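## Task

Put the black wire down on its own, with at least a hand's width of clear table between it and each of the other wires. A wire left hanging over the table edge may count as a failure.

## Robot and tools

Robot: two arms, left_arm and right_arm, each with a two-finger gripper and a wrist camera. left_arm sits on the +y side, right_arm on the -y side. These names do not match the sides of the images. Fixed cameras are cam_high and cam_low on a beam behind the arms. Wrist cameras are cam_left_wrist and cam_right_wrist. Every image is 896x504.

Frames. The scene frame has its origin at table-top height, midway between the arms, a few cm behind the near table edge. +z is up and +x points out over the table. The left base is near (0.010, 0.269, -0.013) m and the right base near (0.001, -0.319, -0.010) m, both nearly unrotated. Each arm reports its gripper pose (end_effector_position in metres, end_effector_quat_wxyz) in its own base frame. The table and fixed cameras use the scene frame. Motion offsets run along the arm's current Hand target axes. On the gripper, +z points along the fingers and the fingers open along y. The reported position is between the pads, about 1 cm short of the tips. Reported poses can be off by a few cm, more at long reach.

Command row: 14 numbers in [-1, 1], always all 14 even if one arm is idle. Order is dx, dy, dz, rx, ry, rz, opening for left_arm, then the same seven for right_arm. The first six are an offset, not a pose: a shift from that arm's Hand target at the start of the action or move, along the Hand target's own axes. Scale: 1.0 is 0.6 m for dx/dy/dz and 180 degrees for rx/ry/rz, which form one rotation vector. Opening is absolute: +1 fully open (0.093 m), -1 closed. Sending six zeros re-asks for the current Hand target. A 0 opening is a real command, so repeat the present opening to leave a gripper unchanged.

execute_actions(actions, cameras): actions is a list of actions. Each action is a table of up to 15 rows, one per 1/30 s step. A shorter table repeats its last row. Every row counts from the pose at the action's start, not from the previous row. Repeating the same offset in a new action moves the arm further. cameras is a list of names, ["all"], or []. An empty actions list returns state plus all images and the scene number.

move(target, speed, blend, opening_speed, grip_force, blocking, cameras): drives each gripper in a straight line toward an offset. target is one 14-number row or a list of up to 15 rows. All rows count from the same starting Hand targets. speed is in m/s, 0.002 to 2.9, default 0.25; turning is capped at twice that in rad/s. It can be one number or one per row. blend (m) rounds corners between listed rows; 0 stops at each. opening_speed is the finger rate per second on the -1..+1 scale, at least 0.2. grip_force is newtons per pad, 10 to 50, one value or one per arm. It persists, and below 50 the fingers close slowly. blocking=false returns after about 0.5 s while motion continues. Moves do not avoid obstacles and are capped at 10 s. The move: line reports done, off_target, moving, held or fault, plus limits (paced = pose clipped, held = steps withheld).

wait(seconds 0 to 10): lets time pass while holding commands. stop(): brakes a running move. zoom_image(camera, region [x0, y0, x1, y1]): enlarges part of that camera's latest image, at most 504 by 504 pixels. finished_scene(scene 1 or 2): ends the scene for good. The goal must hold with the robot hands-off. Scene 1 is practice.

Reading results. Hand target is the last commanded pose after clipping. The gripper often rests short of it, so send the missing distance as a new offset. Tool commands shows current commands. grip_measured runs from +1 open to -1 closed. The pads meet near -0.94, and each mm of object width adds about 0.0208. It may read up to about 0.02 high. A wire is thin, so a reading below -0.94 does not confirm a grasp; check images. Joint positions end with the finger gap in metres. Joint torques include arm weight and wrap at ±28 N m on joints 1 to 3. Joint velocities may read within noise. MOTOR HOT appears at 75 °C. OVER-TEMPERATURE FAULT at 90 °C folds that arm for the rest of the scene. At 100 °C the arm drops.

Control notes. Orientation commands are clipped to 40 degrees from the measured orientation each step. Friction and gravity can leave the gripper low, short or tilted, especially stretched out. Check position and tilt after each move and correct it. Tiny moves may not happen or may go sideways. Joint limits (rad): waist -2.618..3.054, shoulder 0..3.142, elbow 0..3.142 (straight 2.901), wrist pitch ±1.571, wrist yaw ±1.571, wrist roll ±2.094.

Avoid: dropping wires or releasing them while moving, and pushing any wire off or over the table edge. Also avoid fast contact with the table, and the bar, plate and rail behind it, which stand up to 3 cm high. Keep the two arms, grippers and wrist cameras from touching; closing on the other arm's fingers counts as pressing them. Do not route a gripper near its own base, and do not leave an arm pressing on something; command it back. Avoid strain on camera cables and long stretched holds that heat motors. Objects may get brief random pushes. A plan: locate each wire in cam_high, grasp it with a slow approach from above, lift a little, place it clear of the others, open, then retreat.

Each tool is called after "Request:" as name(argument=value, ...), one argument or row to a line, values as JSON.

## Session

Request:
execute_actions(
  actions=[],
)

Request:
zoom_image(
  camera="cam_high",
  region=[380, 230, 540, 340],
)

Request:
zoom_image(
  camera="cam_low",
  region=[350, 180, 490, 310],
)

Scene clock: 0.00 s.
left_arm: end_effector_position=(+0.2884, -0.2939, +0.2740) grip_measured=-0.925 end_effector_quat_wxyz=(+0.445, +0.542, +0.552, -0.451) | right_arm: end_effector_position=(+0.3754, +0.0000, +0.4021) grip_measured=+1.000 end_effector_quat_wxyz=(+0.707, +0.000, +0.707, +0.000)
Joint positions: left_arm=[-0.421 1.493 1.105 -0.065 1.106 0.395 0.001] | right_arm=[0 1.047 1.047 0 0 0 0.093]
Joint velocities: within noise
Joint torques (N m): no reading
Heat: left arm: 47 °C; right arm: 37 °C.
Hand target: left_arm +0.2880, -0.2941, +0.2821; +0.454, +0.545, +0.544, -0.448 | right_arm +0.3737, -0.0005, +0.4119; +0.716, +0.001, +0.698, -0.001
Tool commands: left_gripper/opening=-0.931621 right_gripper/opening=+1.0
camera_calibration:
cam_left_wrist: T_world_to_cam=[[-0.999921, 0.0104375, 0.00704004, 0.288455], [0.000559419, 0.595469, -0.803378, 0.433323], [-0.0125774, -0.803311, -0.595428, 0.0204989], [0, 0, 0, 1]] pos_world=[0.288448, -0.244574, 0.358297]
cam_right_wrist: T_world_to_cam=[[0.0134922, -0.999842, -0.0115391, 0.00016676], [-0.398845, 0.00520095, -0.917004, 0.561547], [0.916919, 0.0169747, -0.398712, -0.0974506], [0, 0, 0, 1]] pos_world=[0.313322, -0.00109965, 0.476088]

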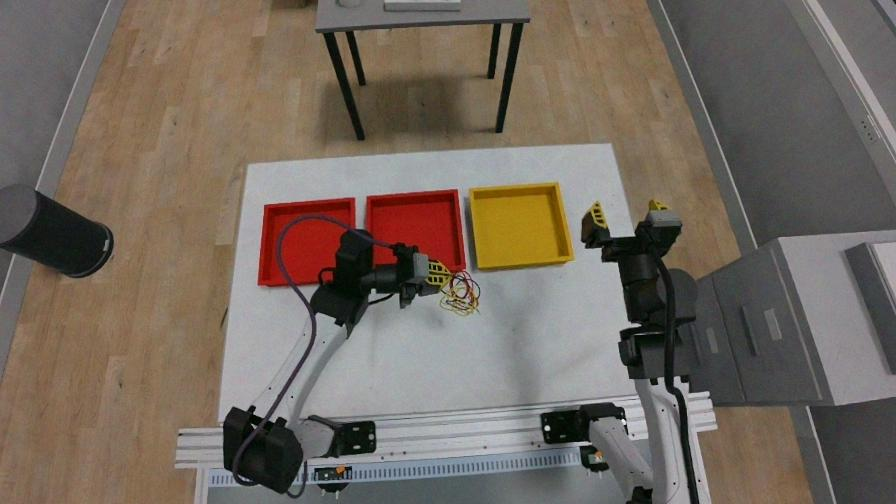

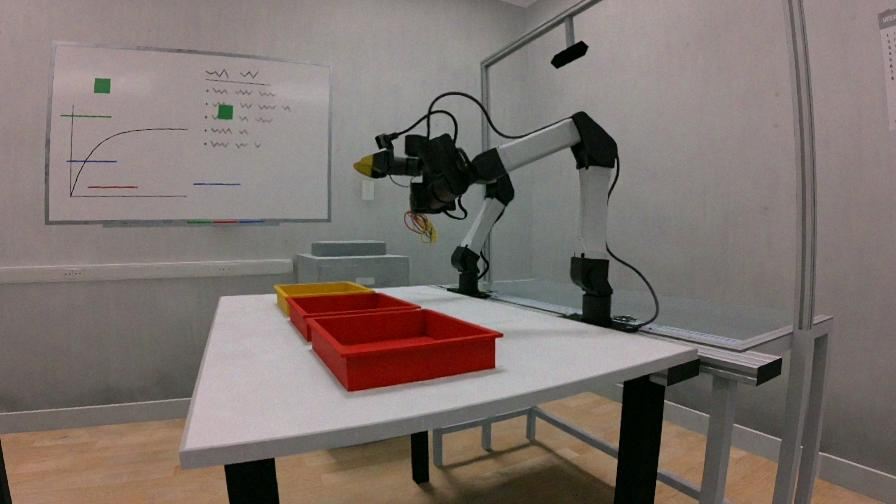

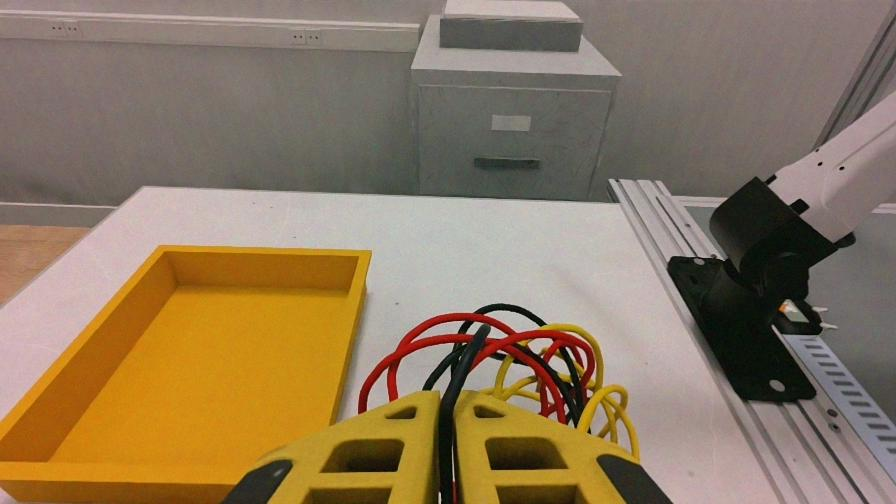

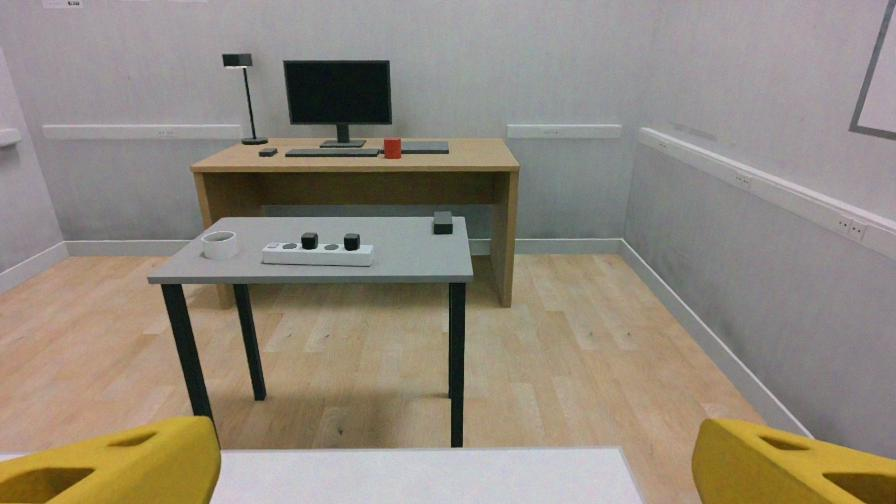

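Scaled by 3.150 from the camera's 896x504 image, which has a finer 1280x720 frame.

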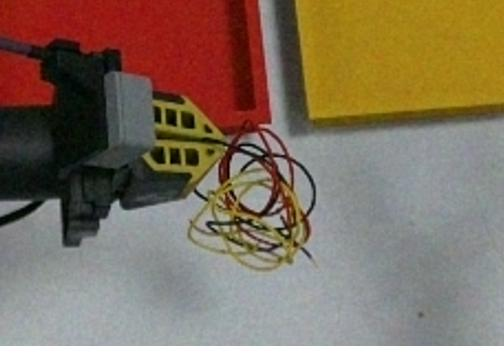

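Scaled by 3.600 from the camera's 896x504 image, which has a finer 1280x720 frame.

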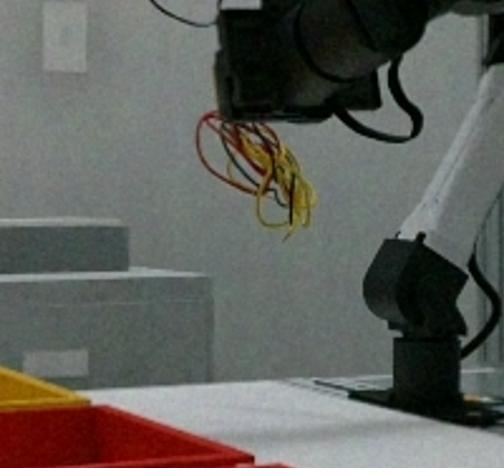

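Request:
move(
  target=[0,0,0,0,0,0,-0.9316, 0.275,0.198,-0.1455,-0.4111,0.1252,-0.0857,-0.5],
  cameras=["cam_right_wrist","cam_left_wrist","cam_low"],
  speed=0.4,
)

Request:
zoom_image(
  camera="cam_right_wrist",
  region=[348, 100, 648, 380],
)

Scene clock: 23.83 s.
left_arm: end_effector_position=(+0.2884, -0.2939, +0.2740) grip_measured=-0.925 end_effector_quat_wxyz=(+0.445, +0.542, +0.552, -0.451) | right_arm: end_effector_position=(+0.2867, +0.1159, +0.2364) grip_measured=-0.499 end_effector_quat_wxyz=(+0.418, -0.505, +0.681, +0.327)
Joint positions: left_arm=[-0.421 1.493 1.105 -0.065 1.106 0.395 0.001] | right_arm=[-0.122 1.397 1.186 -1.064 -1.096 -1.216 0.021]
Joint torques (N m): left_arm=[0.28 -6.95 9.87 1.88 0.32 -0.01] | right_arm=[1.28 -3.23 9.39 0.7 -0.74 -0.03]
Heat: left arm: 52 °C; right arm: 40 °C.
Hand target: left_arm +0.2880, -0.2941, +0.2821; +0.454, +0.545, +0.544, -0.448 | right_arm +0.2910, +0.1185, +0.2447; +0.427, -0.513, +0.670, +0.327
Off the commanded pose: left_arm 0.008 m, 1 deg | right_arm 0.010 m, 2 deg.
move: done
camera_calibration:
cam_left_wrist: T_world_to_cam=[[-0.999921, 0.0104375, 0.00704004, 0.288455], [0.000559419, 0.595469, -0.803378, 0.433323], [-0.0125774, -0.803311, -0.595428, 0.0204989], [0, 0, 0, 1]] pos_world=[0.288448, -0.244574, 0.358297]
cam_right_wrist: T_world_to_cam=[[0.961933, -0.270512, -0.0388376, -0.23468], [-0.229919, -0.724257, -0.650068, 0.346649], [0.147722, 0.634251, -0.758883, 0.150052], [0, 0, 0, 1]] pos_world=[0.283282, 0.0924091, 0.330103]
Images, in order (width x height): cam_low 896x504, cam_left_wrist 896x504, cam_right_wrist 896x504.

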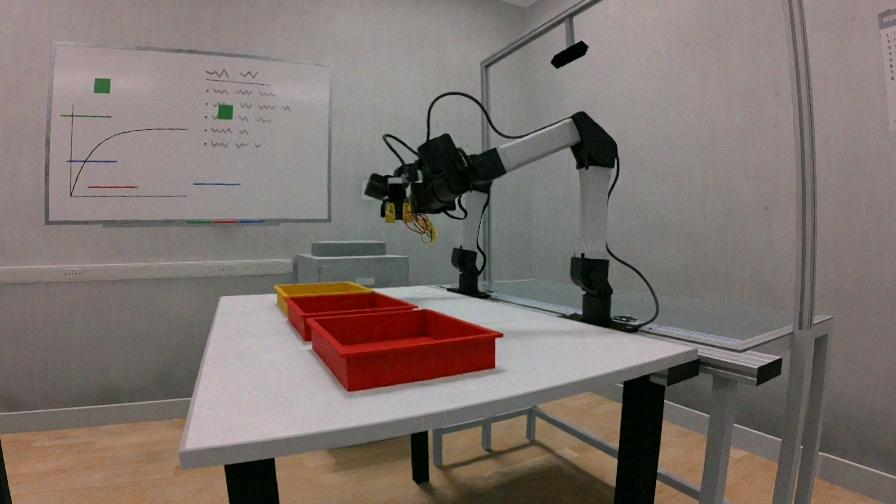

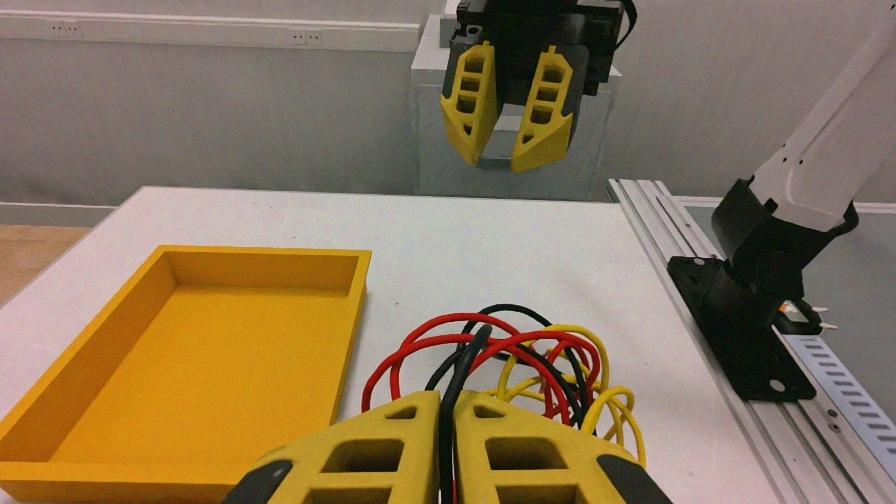

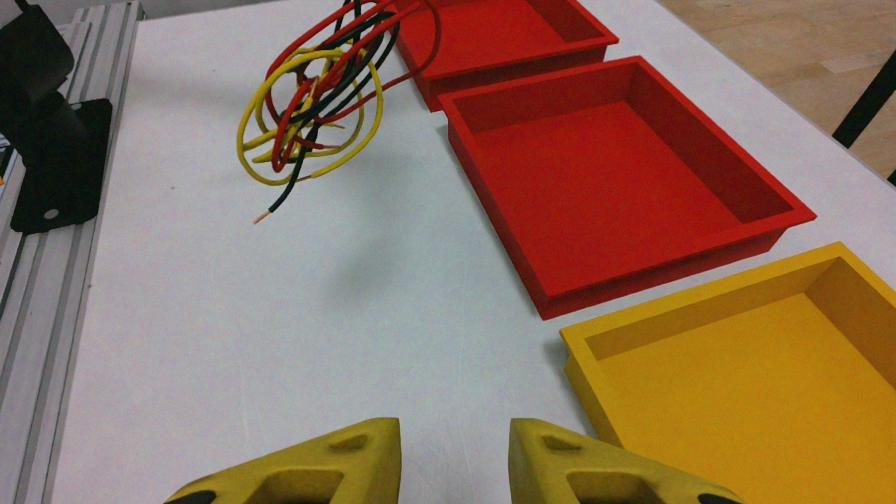

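Scaled by 1.680 from the camera's 896x504 image, which has a finer 1280x720 frame.

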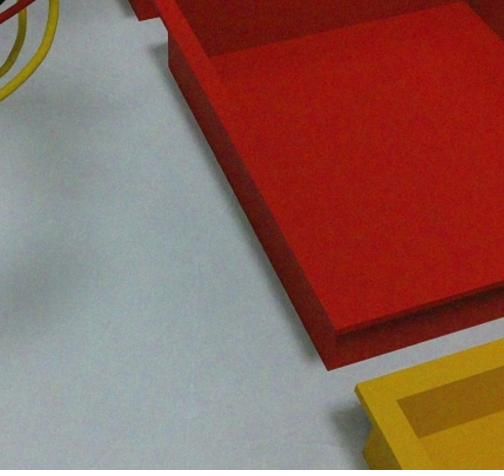

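Request:
zoom_image(
  camera="cam_right_wrist",
  region=[220, 0, 460, 240],
)

Scaled by 2.100 from the camera's 896x504 image, which has a finer 1280x720 frame.

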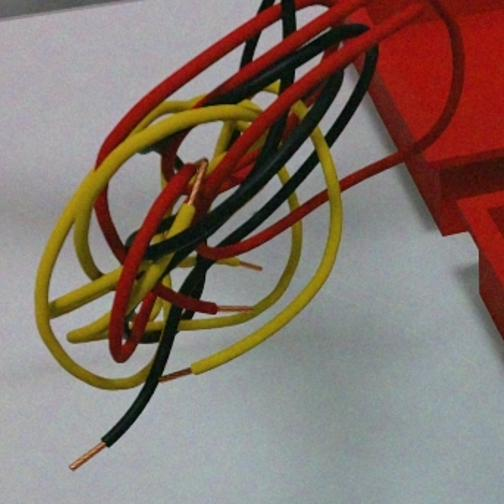

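Request:
move(
  target=[0,0,0,0,0,0,-0.9316, -0.0105,0.1245,0.147,0,0,0,-0.4],
  cameras=["cam_right_wrist","cam_low"],
  speed=0.15,
)

Request:
zoom_image(
  camera="cam_low",
  region=[370, 180, 490, 290],
)

Scene clock: 56.23 s.
left_arm: end_effector_position=(+0.2884, -0.2939, +0.2740) grip_measured=-0.925 end_effector_quat_wxyz=(+0.445, +0.542, +0.552, -0.451) | right_arm: end_effector_position=(+0.2402, +0.2164, +0.2070) grip_measured=-0.401 end_effector_quat_wxyz=(+0.411, -0.509, +0.679, +0.334)
Joint positions: left_arm=[-0.421 1.493 1.105 -0.065 1.106 0.395 0.001] | right_arm=[0.33 1.136 0.807 -0.404 -0.854 -0.557 0.026]
Joint torques (N m): left_arm=[0.1 -6.86 9.77 1.89 0.32 -0.02] | right_arm=[1.18 -4.71 6.31 1.75 -0.2 0.09]
Heat: left arm: 55 °C; right arm: 44 °C.
Hand target: left_arm +0.2880, -0.2941, +0.2821; +0.454, +0.545, +0.544, -0.448 | right_arm +0.2405, +0.2177, +0.2133; +0.427, -0.513, +0.669, +0.327
Off the commanded pose: left_arm 0.008 m, 1 deg | right_arm 0.006 m, 2 deg.
move: done
camera_calibration:
cam_right_wrist: T_world_to_cam=[[0.966292, -0.252306, -0.0511974, -0.166421], [-0.224483, -0.728373, -0.647364, 0.388584], [0.126043, 0.637036, -0.76046, 0.0756788], [0, 0, 0, 1]] pos_world=[0.238503, 0.192835, 0.300585]
Images, in order (width x height): cam_low 896x504, cam_right_wrist 896x504.

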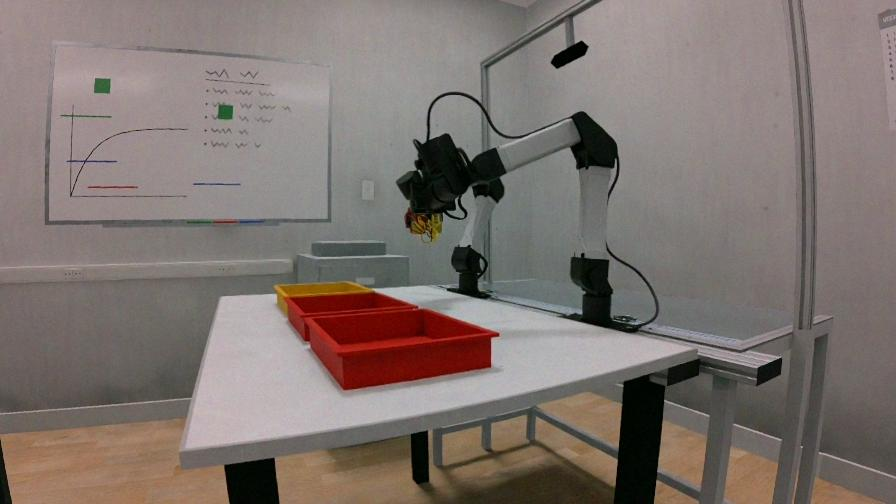

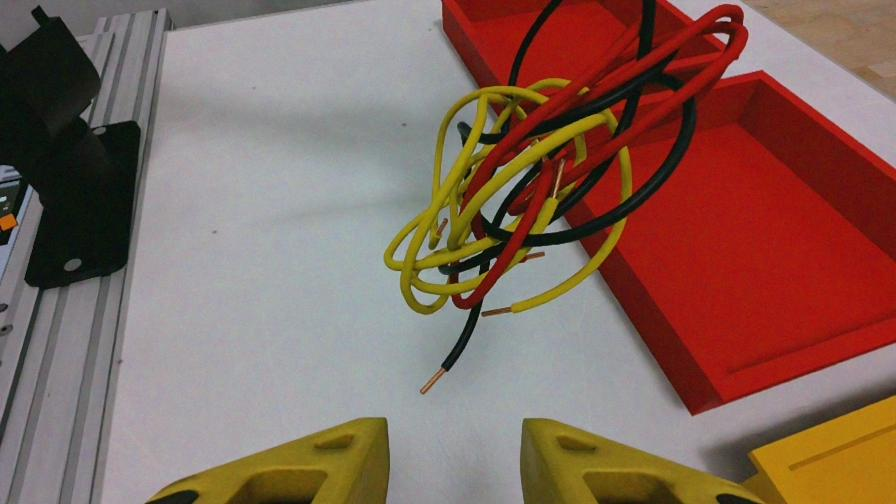

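Scaled by 4.200 from the camera's 896x504 image, which has a finer 1280x720 frame.

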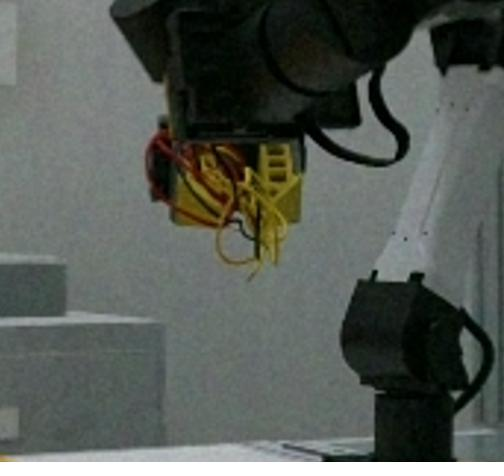

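Request:
move(
  target=[0,0,0,0,0,0,-0.9316, -0.0512,0.0168,0.0048,0,0.1389,0,-0.62],
  cameras=["cam_right_wrist","cam_low"],
  speed=0.2,
)

Request:
zoom_image(
  camera="cam_right_wrist",
  region=[340, 200, 600, 460],
)

Scene clock: 125.33 s.
left_arm: end_effector_position=(+0.2884, -0.2939, +0.2740) grip_measured=-0.925 end_effector_quat_wxyz=(+0.445, +0.542, +0.552, -0.451) | right_arm: end_effector_position=(+0.2309, +0.2320, +0.2322) grip_measured=-0.619 end_effector_quat_wxyz=(+0.264, -0.567, +0.751, +0.213)
Joint positions: left_arm=[-0.421 1.493 1.105 -0.065 1.106 0.395 0.001] | right_arm=[0.558 1.332 1.314 -1.015 -0.459 -0.608 0.016]
Joint torques (N m): left_arm=[0.2 -6.82 9.78 1.89 0.36 -0.03] | right_arm=[0.83 -3.37 9.68 1.16 -0.01 0]
Heat: left arm: 57 °C; right arm: 42 °C.
Hand target: left_arm +0.2880, -0.2941, +0.2821; +0.454, +0.545, +0.544, -0.448 | right_arm +0.2348, +0.2354, +0.2398; +0.272, -0.571, +0.746, +0.208
Off the commanded pose: left_arm 0.008 m, 1 deg | right_arm 0.009 m, 1 deg.
move: done
camera_calibration:
cam_right_wrist: T_world_to_cam=[[0.963145, -0.266251, -0.0382227, -0.151198], [-0.266208, -0.92319, -0.277226, 0.383144], [0.0385252, 0.277185, -0.960044, 0.236166], [0, 0, 0, 1]] pos_world=[0.238523, 0.247996, 0.327168]
Images, in order (width x height): cam_low 896x504, cam_right_wrist 896x504.

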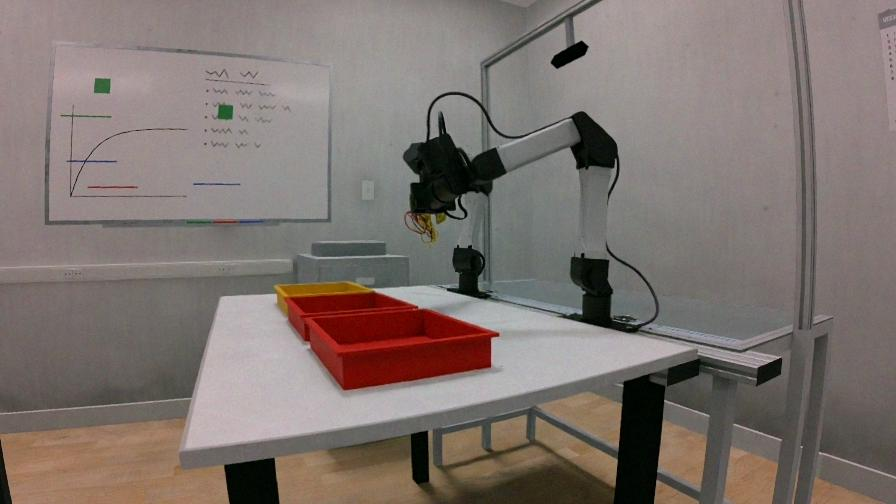

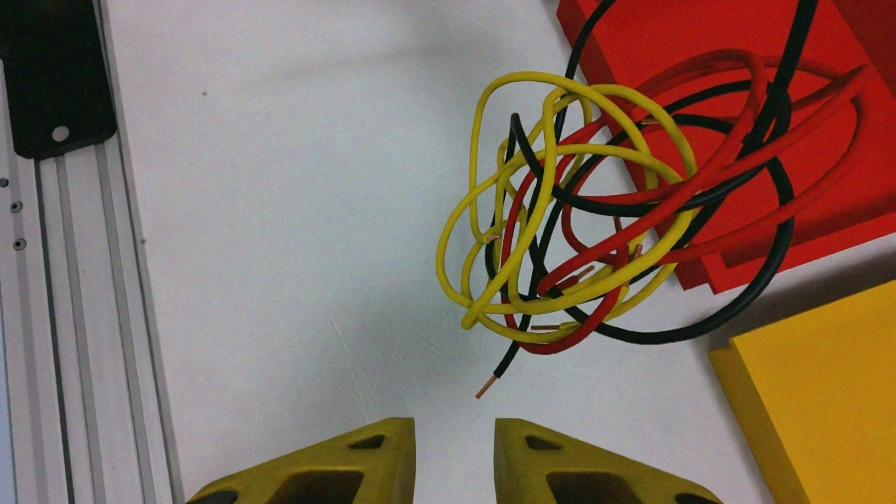

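Scaled by 1.938 from the camera's 896x504 image, which has a finer 1280x720 frame.

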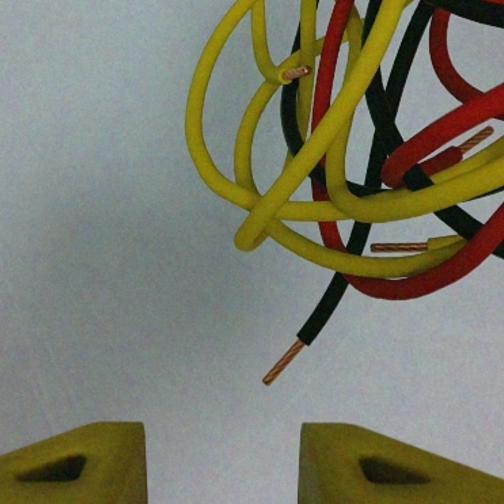

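Request:
move(
  target=[0,0,0,0,0,0,-0.9316, -0.0405,0.0077,0.0753,0,0,0,-0.71],
  cameras=["cam_right_wrist"],
  speed=0.1,
)

Request:
zoom_image(
  camera="cam_right_wrist",
  region=[300, 240, 600, 504],
)

Scene clock: 150.70 s.
left_arm: end_effector_position=(+0.2884, -0.2939, +0.2740) grip_measured=-0.925 end_effector_quat_wxyz=(+0.445, +0.542, +0.552, -0.451) | right_arm: end_effector_position=(+0.2335, +0.2745, +0.2098) grip_measured=-0.709 end_effector_quat_wxyz=(+0.249, -0.572, +0.753, +0.211)
Joint positions: left_arm=[-0.421 1.493 1.105 -0.065 1.106 0.395 0.001] | right_arm=[0.687 1.433 1.314 -0.899 -0.39 -0.501 0.011]
Joint torques (N m): left_arm=[0.24 -7.01 9.89 1.84 0.36 0] | right_arm=[0.88 -4.34 9.52 1.48 -0.06 0.11]
Heat: left arm: 58 °C; right arm: 46 °C.
Hand target: left_arm +0.2880, -0.2941, +0.2821; +0.454, +0.545, +0.544, -0.448 | right_arm +0.2427, +0.2826, +0.2208; +0.272, -0.571, +0.746, +0.208
Off the commanded pose: left_arm 0.008 m, 1 deg | right_arm 0.017 m, 3 deg.
move: off_target (right_arm)
camera_calibration:
cam_right_wrist: T_world_to_cam=[[0.965103, -0.25711, -0.0497083, -0.143858], [-0.261254, -0.932304, -0.250112, 0.41251], [0.0179629, 0.25437, -0.96694, 0.215191], [0, 0, 0, 1]] pos_world=[0.242742, 0.292859, 0.304099]
Images, in order (width x height): cam_right_wrist 896x504.

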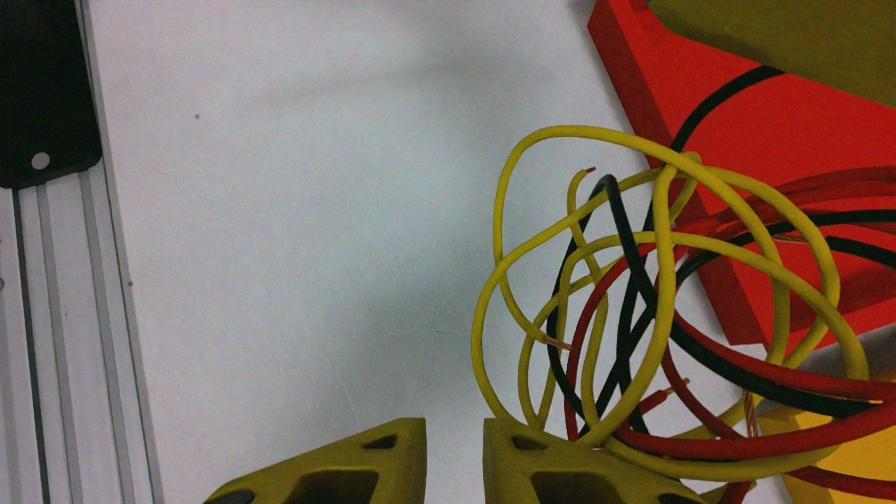

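Scaled by 1.680 from the camera's 896x504 image, which has a finer 1280x720 frame.

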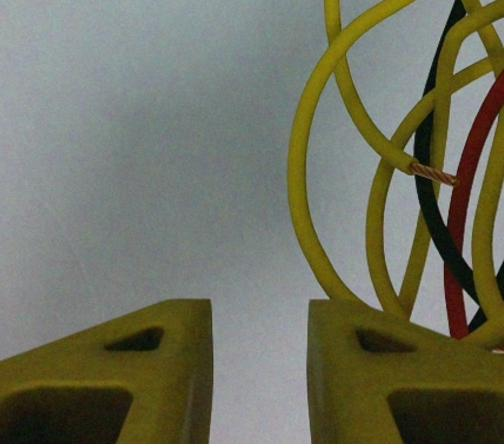

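Request:
move(
  target=[
    [0,0,0,0,0,0,-0.9316, -0.0021,-0.0125,0.0018,0,0,0,-0.66],
    [0,0,0,0,0,0,-0.9316, -0.0152,-0.0095,0.0038,0,0,0,-0.66],
  ],
  cameras=["cam_right_wrist"],
  speed=0.06,
)

Request:
zoom_image(
  camera="cam_right_wrist",
  region=[300, 240, 600, 504],
)

Scene clock: 165.27 s.
left_arm: end_effector_position=(+0.2884, -0.2939, +0.2740) grip_measured=-0.925 end_effector_quat_wxyz=(+0.445, +0.542, +0.552, -0.451) | right_arm: end_effector_position=(+0.2428, +0.2820, +0.2152) grip_measured=-0.661 end_effector_quat_wxyz=(+0.254, -0.572, +0.751, +0.211)
Joint positions: left_arm=[-0.421 1.493 1.105 -0.065 1.106 0.395 0.001] | right_arm=[0.687 1.471 1.363 -0.899 -0.389 -0.5 0.013]
Joint torques (N m): left_arm=[0.2 -6.99 9.7 1.89 0.32 -0.02] | right_arm=[0.95 -4.46 9.87 1.5 -0.03 0.13]
Heat: left arm: 58 °C; right arm: 48 °C.
Hand target: left_arm +0.2880, -0.2941, +0.2821; +0.454, +0.545, +0.544, -0.448 | right_arm +0.2504, +0.2893, +0.2249; +0.272, -0.571, +0.746, +0.208
Off the commanded pose: left_arm 0.008 m, 1 deg | right_arm 0.014 m, 2 deg.
move: off_target (right_arm)
camera_calibration:
cam_right_wrist: T_world_to_cam=[[0.965173, -0.258054, -0.0430115, -0.151827], [-0.260233, -0.930135, -0.259089, 0.424359], [0.0268525, 0.261259, -0.964895, 0.213919], [0, 0, 0, 1]] pos_world=[0.251227, 0.299644, 0.309826]
Images, in order (width x height): cam_right_wrist 896x504.

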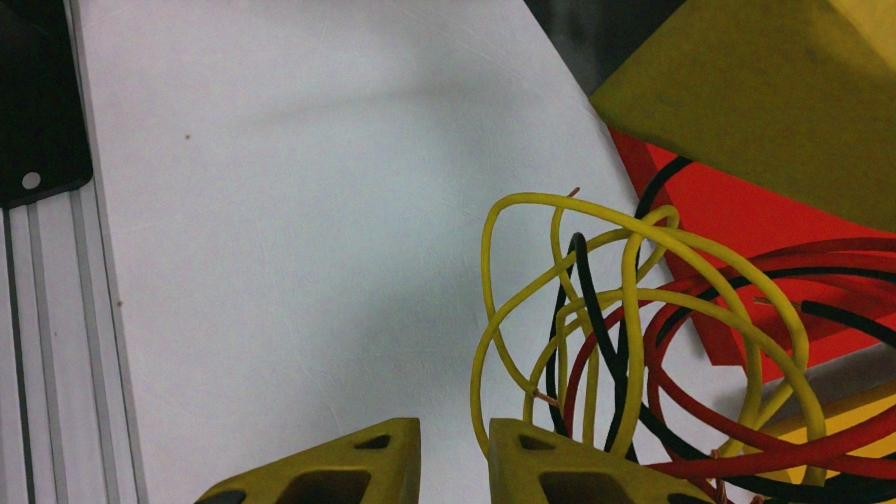

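Scaled by 1.680 from the camera's 896x504 image, which has a finer 1280x720 frame.

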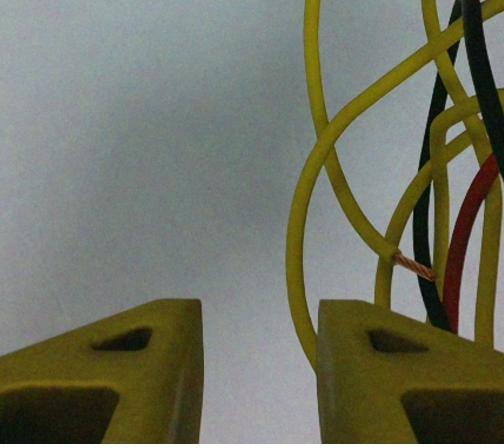

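Request:
move(
  target=[
    [0,0,0,0,0,0,-0.9316, -0.002,-0.004,0.0,0,0,0,-0.66],
    [0,0,0,0,0,0,-0.9316, -0.002,-0.004,0.0,0,0,0,-1],
  ],
  cameras=["cam_right_wrist"],
  speed=0.06,
  opening_speed=0.5,
)

Request:
zoom_image(
  camera="cam_right_wrist",
  region=[300, 240, 600, 504],
)

Scene clock: 174.23 s.
left_arm: end_effector_position=(+0.2884, -0.2939, +0.2740) grip_measured=-0.925 end_effector_quat_wxyz=(+0.445, +0.542, +0.552, -0.451) | right_arm: end_effector_position=(+0.2451, +0.2838, +0.2166) grip_measured=-0.988 end_effector_quat_wxyz=(+0.256, -0.572, +0.751, +0.211)
Joint positions: left_arm=[-0.421 1.493 1.105 -0.065 1.106 0.395 0.001] | right_arm=[0.687 1.48 1.375 -0.899 -0.389 -0.5 0]
Joint torques (N m): left_arm=[0.16 -6.9 9.85 1.88 0.36 -0.04] | right_arm=[0.25 -4.45 9.62 1.42 -0.11 0.04]
Heat: left arm: 58 °C; right arm: 48 °C.
Hand target: left_arm +0.2880, -0.2941, +0.2821; +0.454, +0.545, +0.544, -0.448 | right_arm +0.2530, +0.2896, +0.2257; +0.272, -0.571, +0.746, +0.208
Off the commanded pose: left_arm 0.008 m, 1 deg | right_arm 0.013 m, 2 deg.
move: off_target (right_arm); target 2's new opening was sent with right_arm's hand 0.013 m and 2 deg from that target
camera_calibration:
cam_right_wrist: T_world_to_cam=[[0.965273, -0.257969, -0.041221, -0.153863], [-0.259611, -0.929629, -0.261519, 0.427267], [0.0291438, 0.263139, -0.964318, 0.213453], [0, 0, 0, 1]] pos_world=[0.253223, 0.30134, 0.311233]
Images, in order (width x height): cam_right_wrist 896x504.

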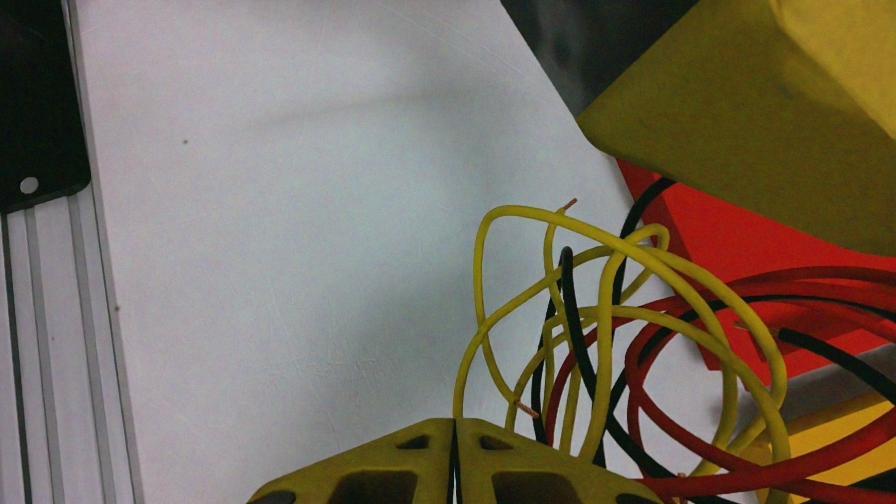

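Scaled by 1.680 from the camera's 896x504 image, which has a finer 1280x720 frame.

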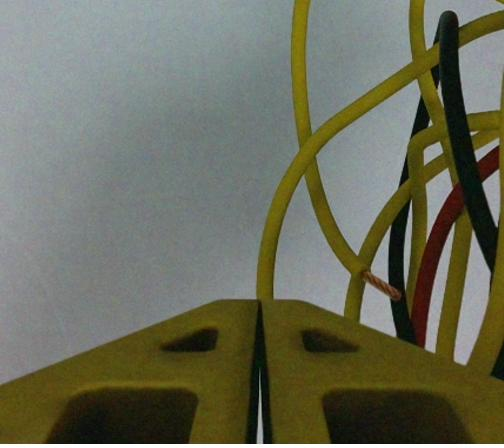

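Request:
move(
  target=[0.1965,-0.0015,0.0372,0,0,0,-0.9316, 0.2148,-0.0302,0.0807,0,0,0,-1],
  cameras=["cam_right_wrist","cam_low","cam_high","cam_left_wrist"],
  speed=0.08,
)

Request:
zoom_image(
  camera="cam_low",
  region=[360, 200, 500, 320],
)

Request:
zoom_image(
  camera="cam_high",
  region=[380, 220, 580, 360],
)

Scene clock: 191.37 s.
left_arm: end_effector_position=(+0.2894, -0.2944, +0.1669) grip_measured=-0.925 end_effector_quat_wxyz=(+0.453, +0.544, +0.546, -0.448) | right_arm: end_effector_position=(+0.2490, +0.2180, +0.0949) grip_measured=-0.988 end_effector_quat_wxyz=(+0.246, -0.570, +0.756, +0.205)
Joint positions: left_arm=[-0.421 1.66 0.798 0.43 1.106 0.395 0.001] | right_arm=[0.483 1.428 0.866 -0.544 -0.477 -0.694 0]
Joint torques (N m): left_arm=[0.1 -6.01 6.15 2.14 0.32 -0.02] | right_arm=[-0.83 -7.34 6.12 1.4 -0.42 -0.06]
Heat: left arm: 58 °C; right arm: 49 °C.
Hand target: left_arm +0.2879, -0.2940, +0.1621; +0.454, +0.545, +0.544, -0.448 | right_arm +0.2529, +0.2196, +0.1058; +0.272, -0.571, +0.746, +0.208
Off the commanded pose: left_arm 0.005 m, 0 deg | right_arm 0.012 m, 3 deg.
move: off_target (right_arm)
camera_calibration:
cam_left_wrist: T_world_to_cam=[[-0.999863, 0.0103826, -0.0129112, 0.293439], [0.0165488, 0.58832, -0.808459, 0.341683], [-0.000797984, -0.808562, -0.588411, -0.0497044], [0, 0, 0, 1]] pos_world=[0.287704, -0.244255, 0.250779]
cam_right_wrist: T_world_to_cam=[[0.962657, -0.266575, -0.0472105, -0.176604], [-0.270008, -0.932731, -0.238974, 0.33637], [0.0196698, 0.242797, -0.969878, 0.120667], [0, 0, 0, 1]] pos_world=[0.258458, 0.237366, 0.189079]

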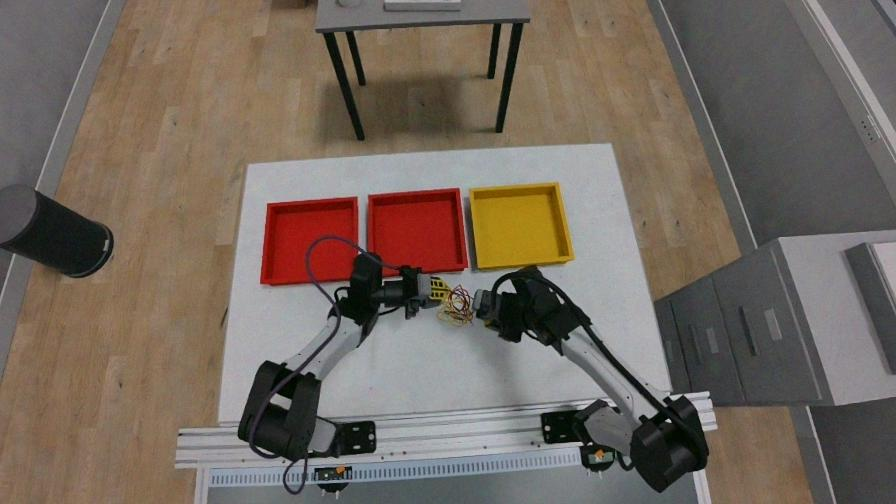

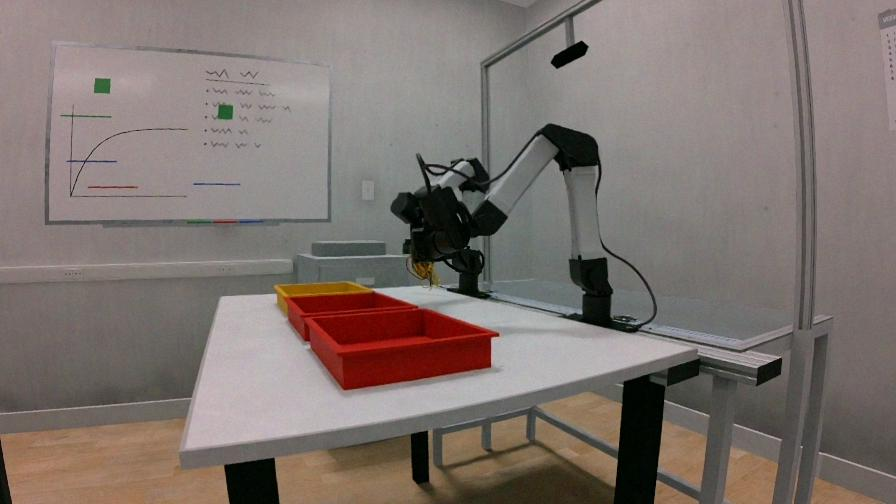

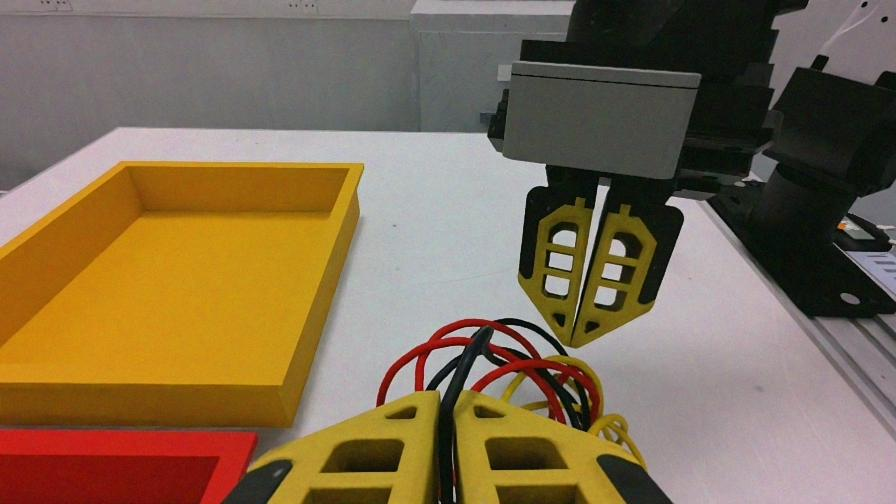

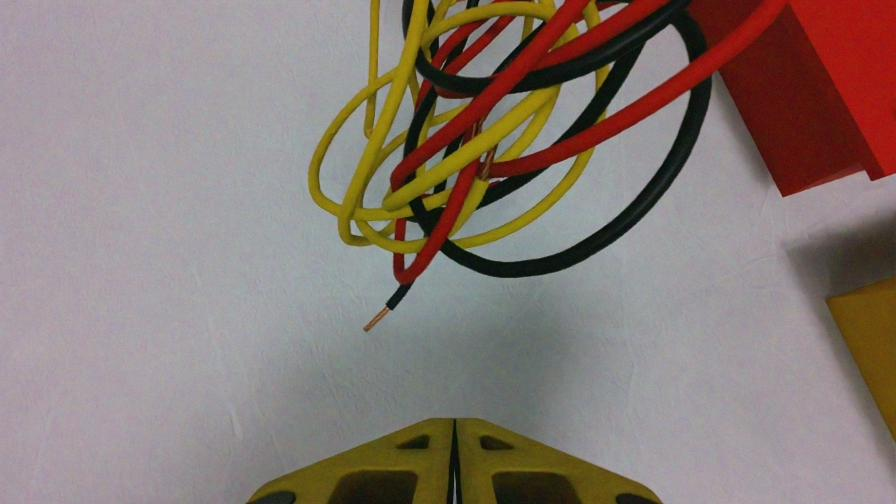

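Scaled by 3.600 from the camera's 896x504 image, which has a finer 1280x720 frame.

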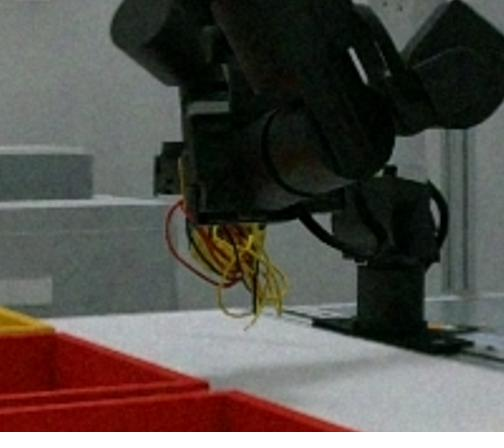

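Scaled by 2.520 from the camera's 896x504 image, which has a finer 1280x720 frame.

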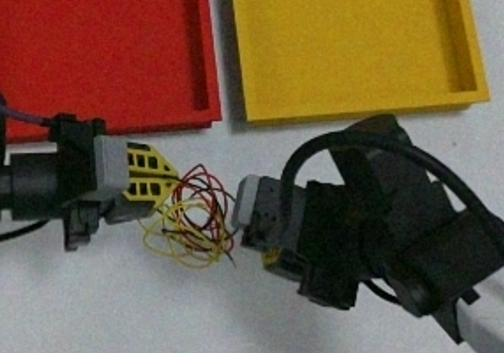

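Request:
move(
  target=[
    [0,0,0,0,0,0,-0.9316, -0.05,0.02,-0.05,0,0,0,-0.69],
    [0,0,0,0,0,0,-0.9316, -0.0843,0.0405,-0.0155,0,0,0,-0.69],
  ],
  cameras=["cam_right_wrist"],
  speed=0.12,
  blend=[0.01,0],
)

Request:
zoom_image(
  camera="cam_right_wrist",
  region=[300, 200, 600, 504],
)

Scene clock: 212.17 s.
left_arm: end_effector_position=(+0.2895, -0.2944, +0.1671) grip_measured=-0.925 end_effector_quat_wxyz=(+0.454, +0.544, +0.545, -0.448) | right_arm: end_effector_position=(+0.2269, +0.2495, +0.1346) grip_measured=-0.691 end_effector_quat_wxyz=(+0.251, -0.572, +0.752, +0.212)
Joint positions: left_arm=[-0.421 1.66 0.798 0.431 1.106 0.395 0.001] | right_arm=[0.626 1.363 0.959 -0.633 -0.424 -0.558 0.012]
Joint torques (N m): left_arm=[0.18 -5.97 6.13 2.12 0.3 0.01] | right_arm=[0.76 -3.54 9.88 1.5 -0.08 0.08]
Heat: left arm: 56 °C; right arm: 47 °C.
Hand target: left_arm +0.2879, -0.2940, +0.1621; +0.454, +0.545, +0.544, -0.448 | right_arm +0.2380, +0.2576, +0.1454; +0.272, -0.571, +0.746, +0.208
Off the commanded pose: left_arm 0.005 m, 0 deg | right_arm 0.017 m, 3 deg.
move: off_target (right_arm)
camera_calibration:
cam_right_wrist: T_world_to_cam=[[0.965406, -0.256099, -0.049037, -0.148046], [-0.260025, -0.931514, -0.254302, 0.368749], [0.0194479, 0.258256, -0.965881, 0.147632], [0, 0, 0, 1]] pos_world=[0.235937, 0.267453, 0.229109]
Images, in order (width x height): cam_right_wrist 896x504.

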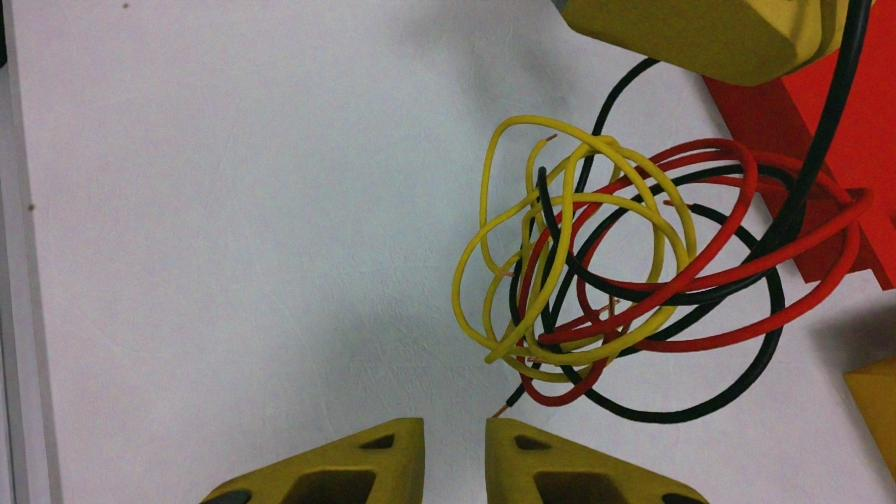

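Scaled by 1.658 from the camera's 896x504 image, which has a finer 1280x720 frame.

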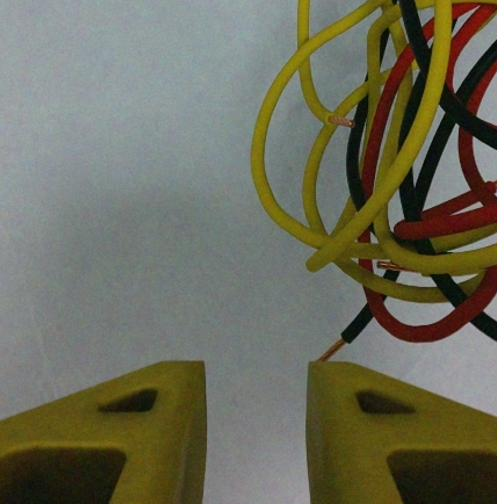

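Request:
move(
  target=[0,0,0,0,0,0,-0.9316, -0.015,0.0035,0.06,0,0,0,-0.71],
  cameras=["cam_right_wrist","cam_low"],
  speed=0.1,
)

Request:
zoom_image(
  camera="cam_right_wrist",
  region=[300, 200, 600, 504],
)

Request:
zoom_image(
  camera="cam_low",
  region=[370, 200, 490, 310],
)

Scene clock: 244.53 s.
left_arm: end_effector_position=(+0.2895, -0.2944, +0.1671) grip_measured=-0.925 end_effector_quat_wxyz=(+0.454, +0.544, +0.545, -0.448) | right_arm: end_effector_position=(+0.2342, +0.2782, +0.1148) grip_measured=-0.709 end_effector_quat_wxyz=(+0.252, -0.572, +0.752, +0.210)
Joint positions: left_arm=[-0.421 1.66 0.798 0.431 1.106 0.395 0.001] | right_arm=[0.697 1.465 0.959 -0.502 -0.384 -0.493 0.011]
Joint torques (N m): left_arm=[0.12 -5.94 6.15 2.06 0.32 -0.03] | right_arm=[0.8 -4.57 9.25 1.54 -0.04 0.03]
Heat: left arm: 53 °C; right arm: 47 °C.
Hand target: left_arm +0.2879, -0.2940, +0.1621; +0.454, +0.545, +0.544, -0.448 | right_arm +0.2437, +0.2871, +0.1236; +0.272, -0.571, +0.746, +0.208
Off the commanded pose: left_arm 0.005 m, 0 deg | right_arm 0.016 m, 2 deg.
move: off_target (right_arm)
camera_calibration:
cam_right_wrist: T_world_to_cam=[[0.965181, -0.257703, -0.0448763, -0.148664], [-0.260492, -0.931266, -0.254732, 0.392371], [0.0238535, 0.257552, -0.96597, 0.120124], [0, 0, 0, 1]] pos_world=[0.242832, 0.296152, 0.209314]
Images, in order (width x height): cam_low 896x504, cam_right_wrist 896x504.

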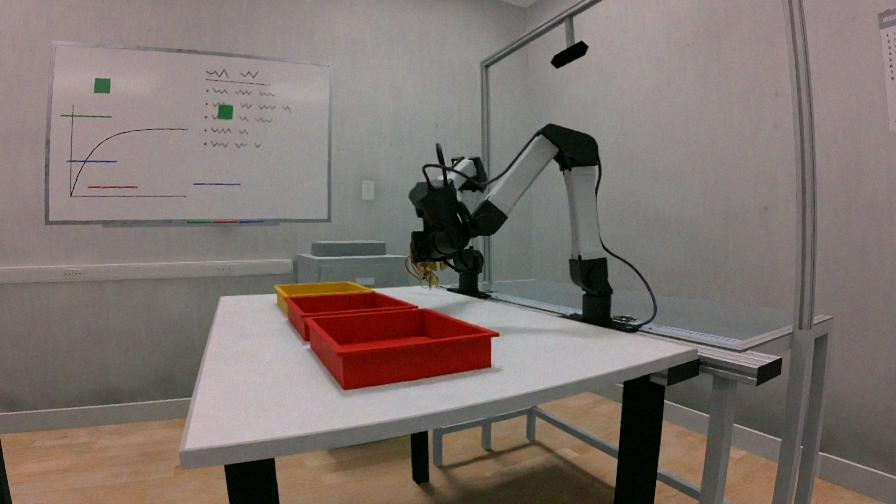

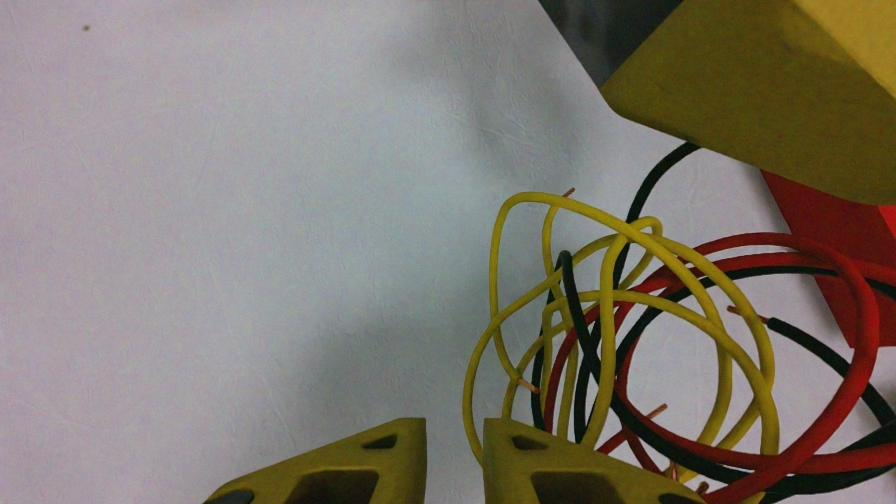

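Scaled by 1.658 from the camera's 896x504 image, which has a finer 1280x720 frame.

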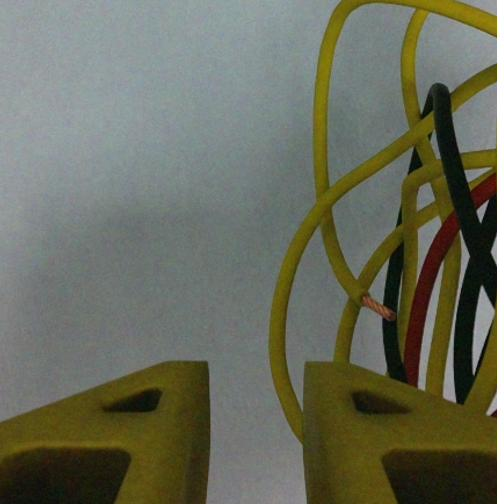

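Scaled by 4.200 from the camera's 896x504 image, which has a finer 1280x720 frame.

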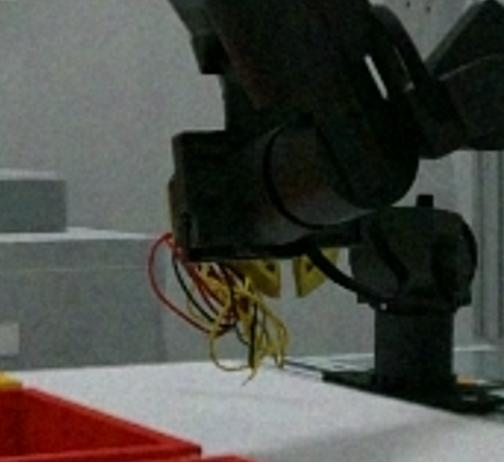

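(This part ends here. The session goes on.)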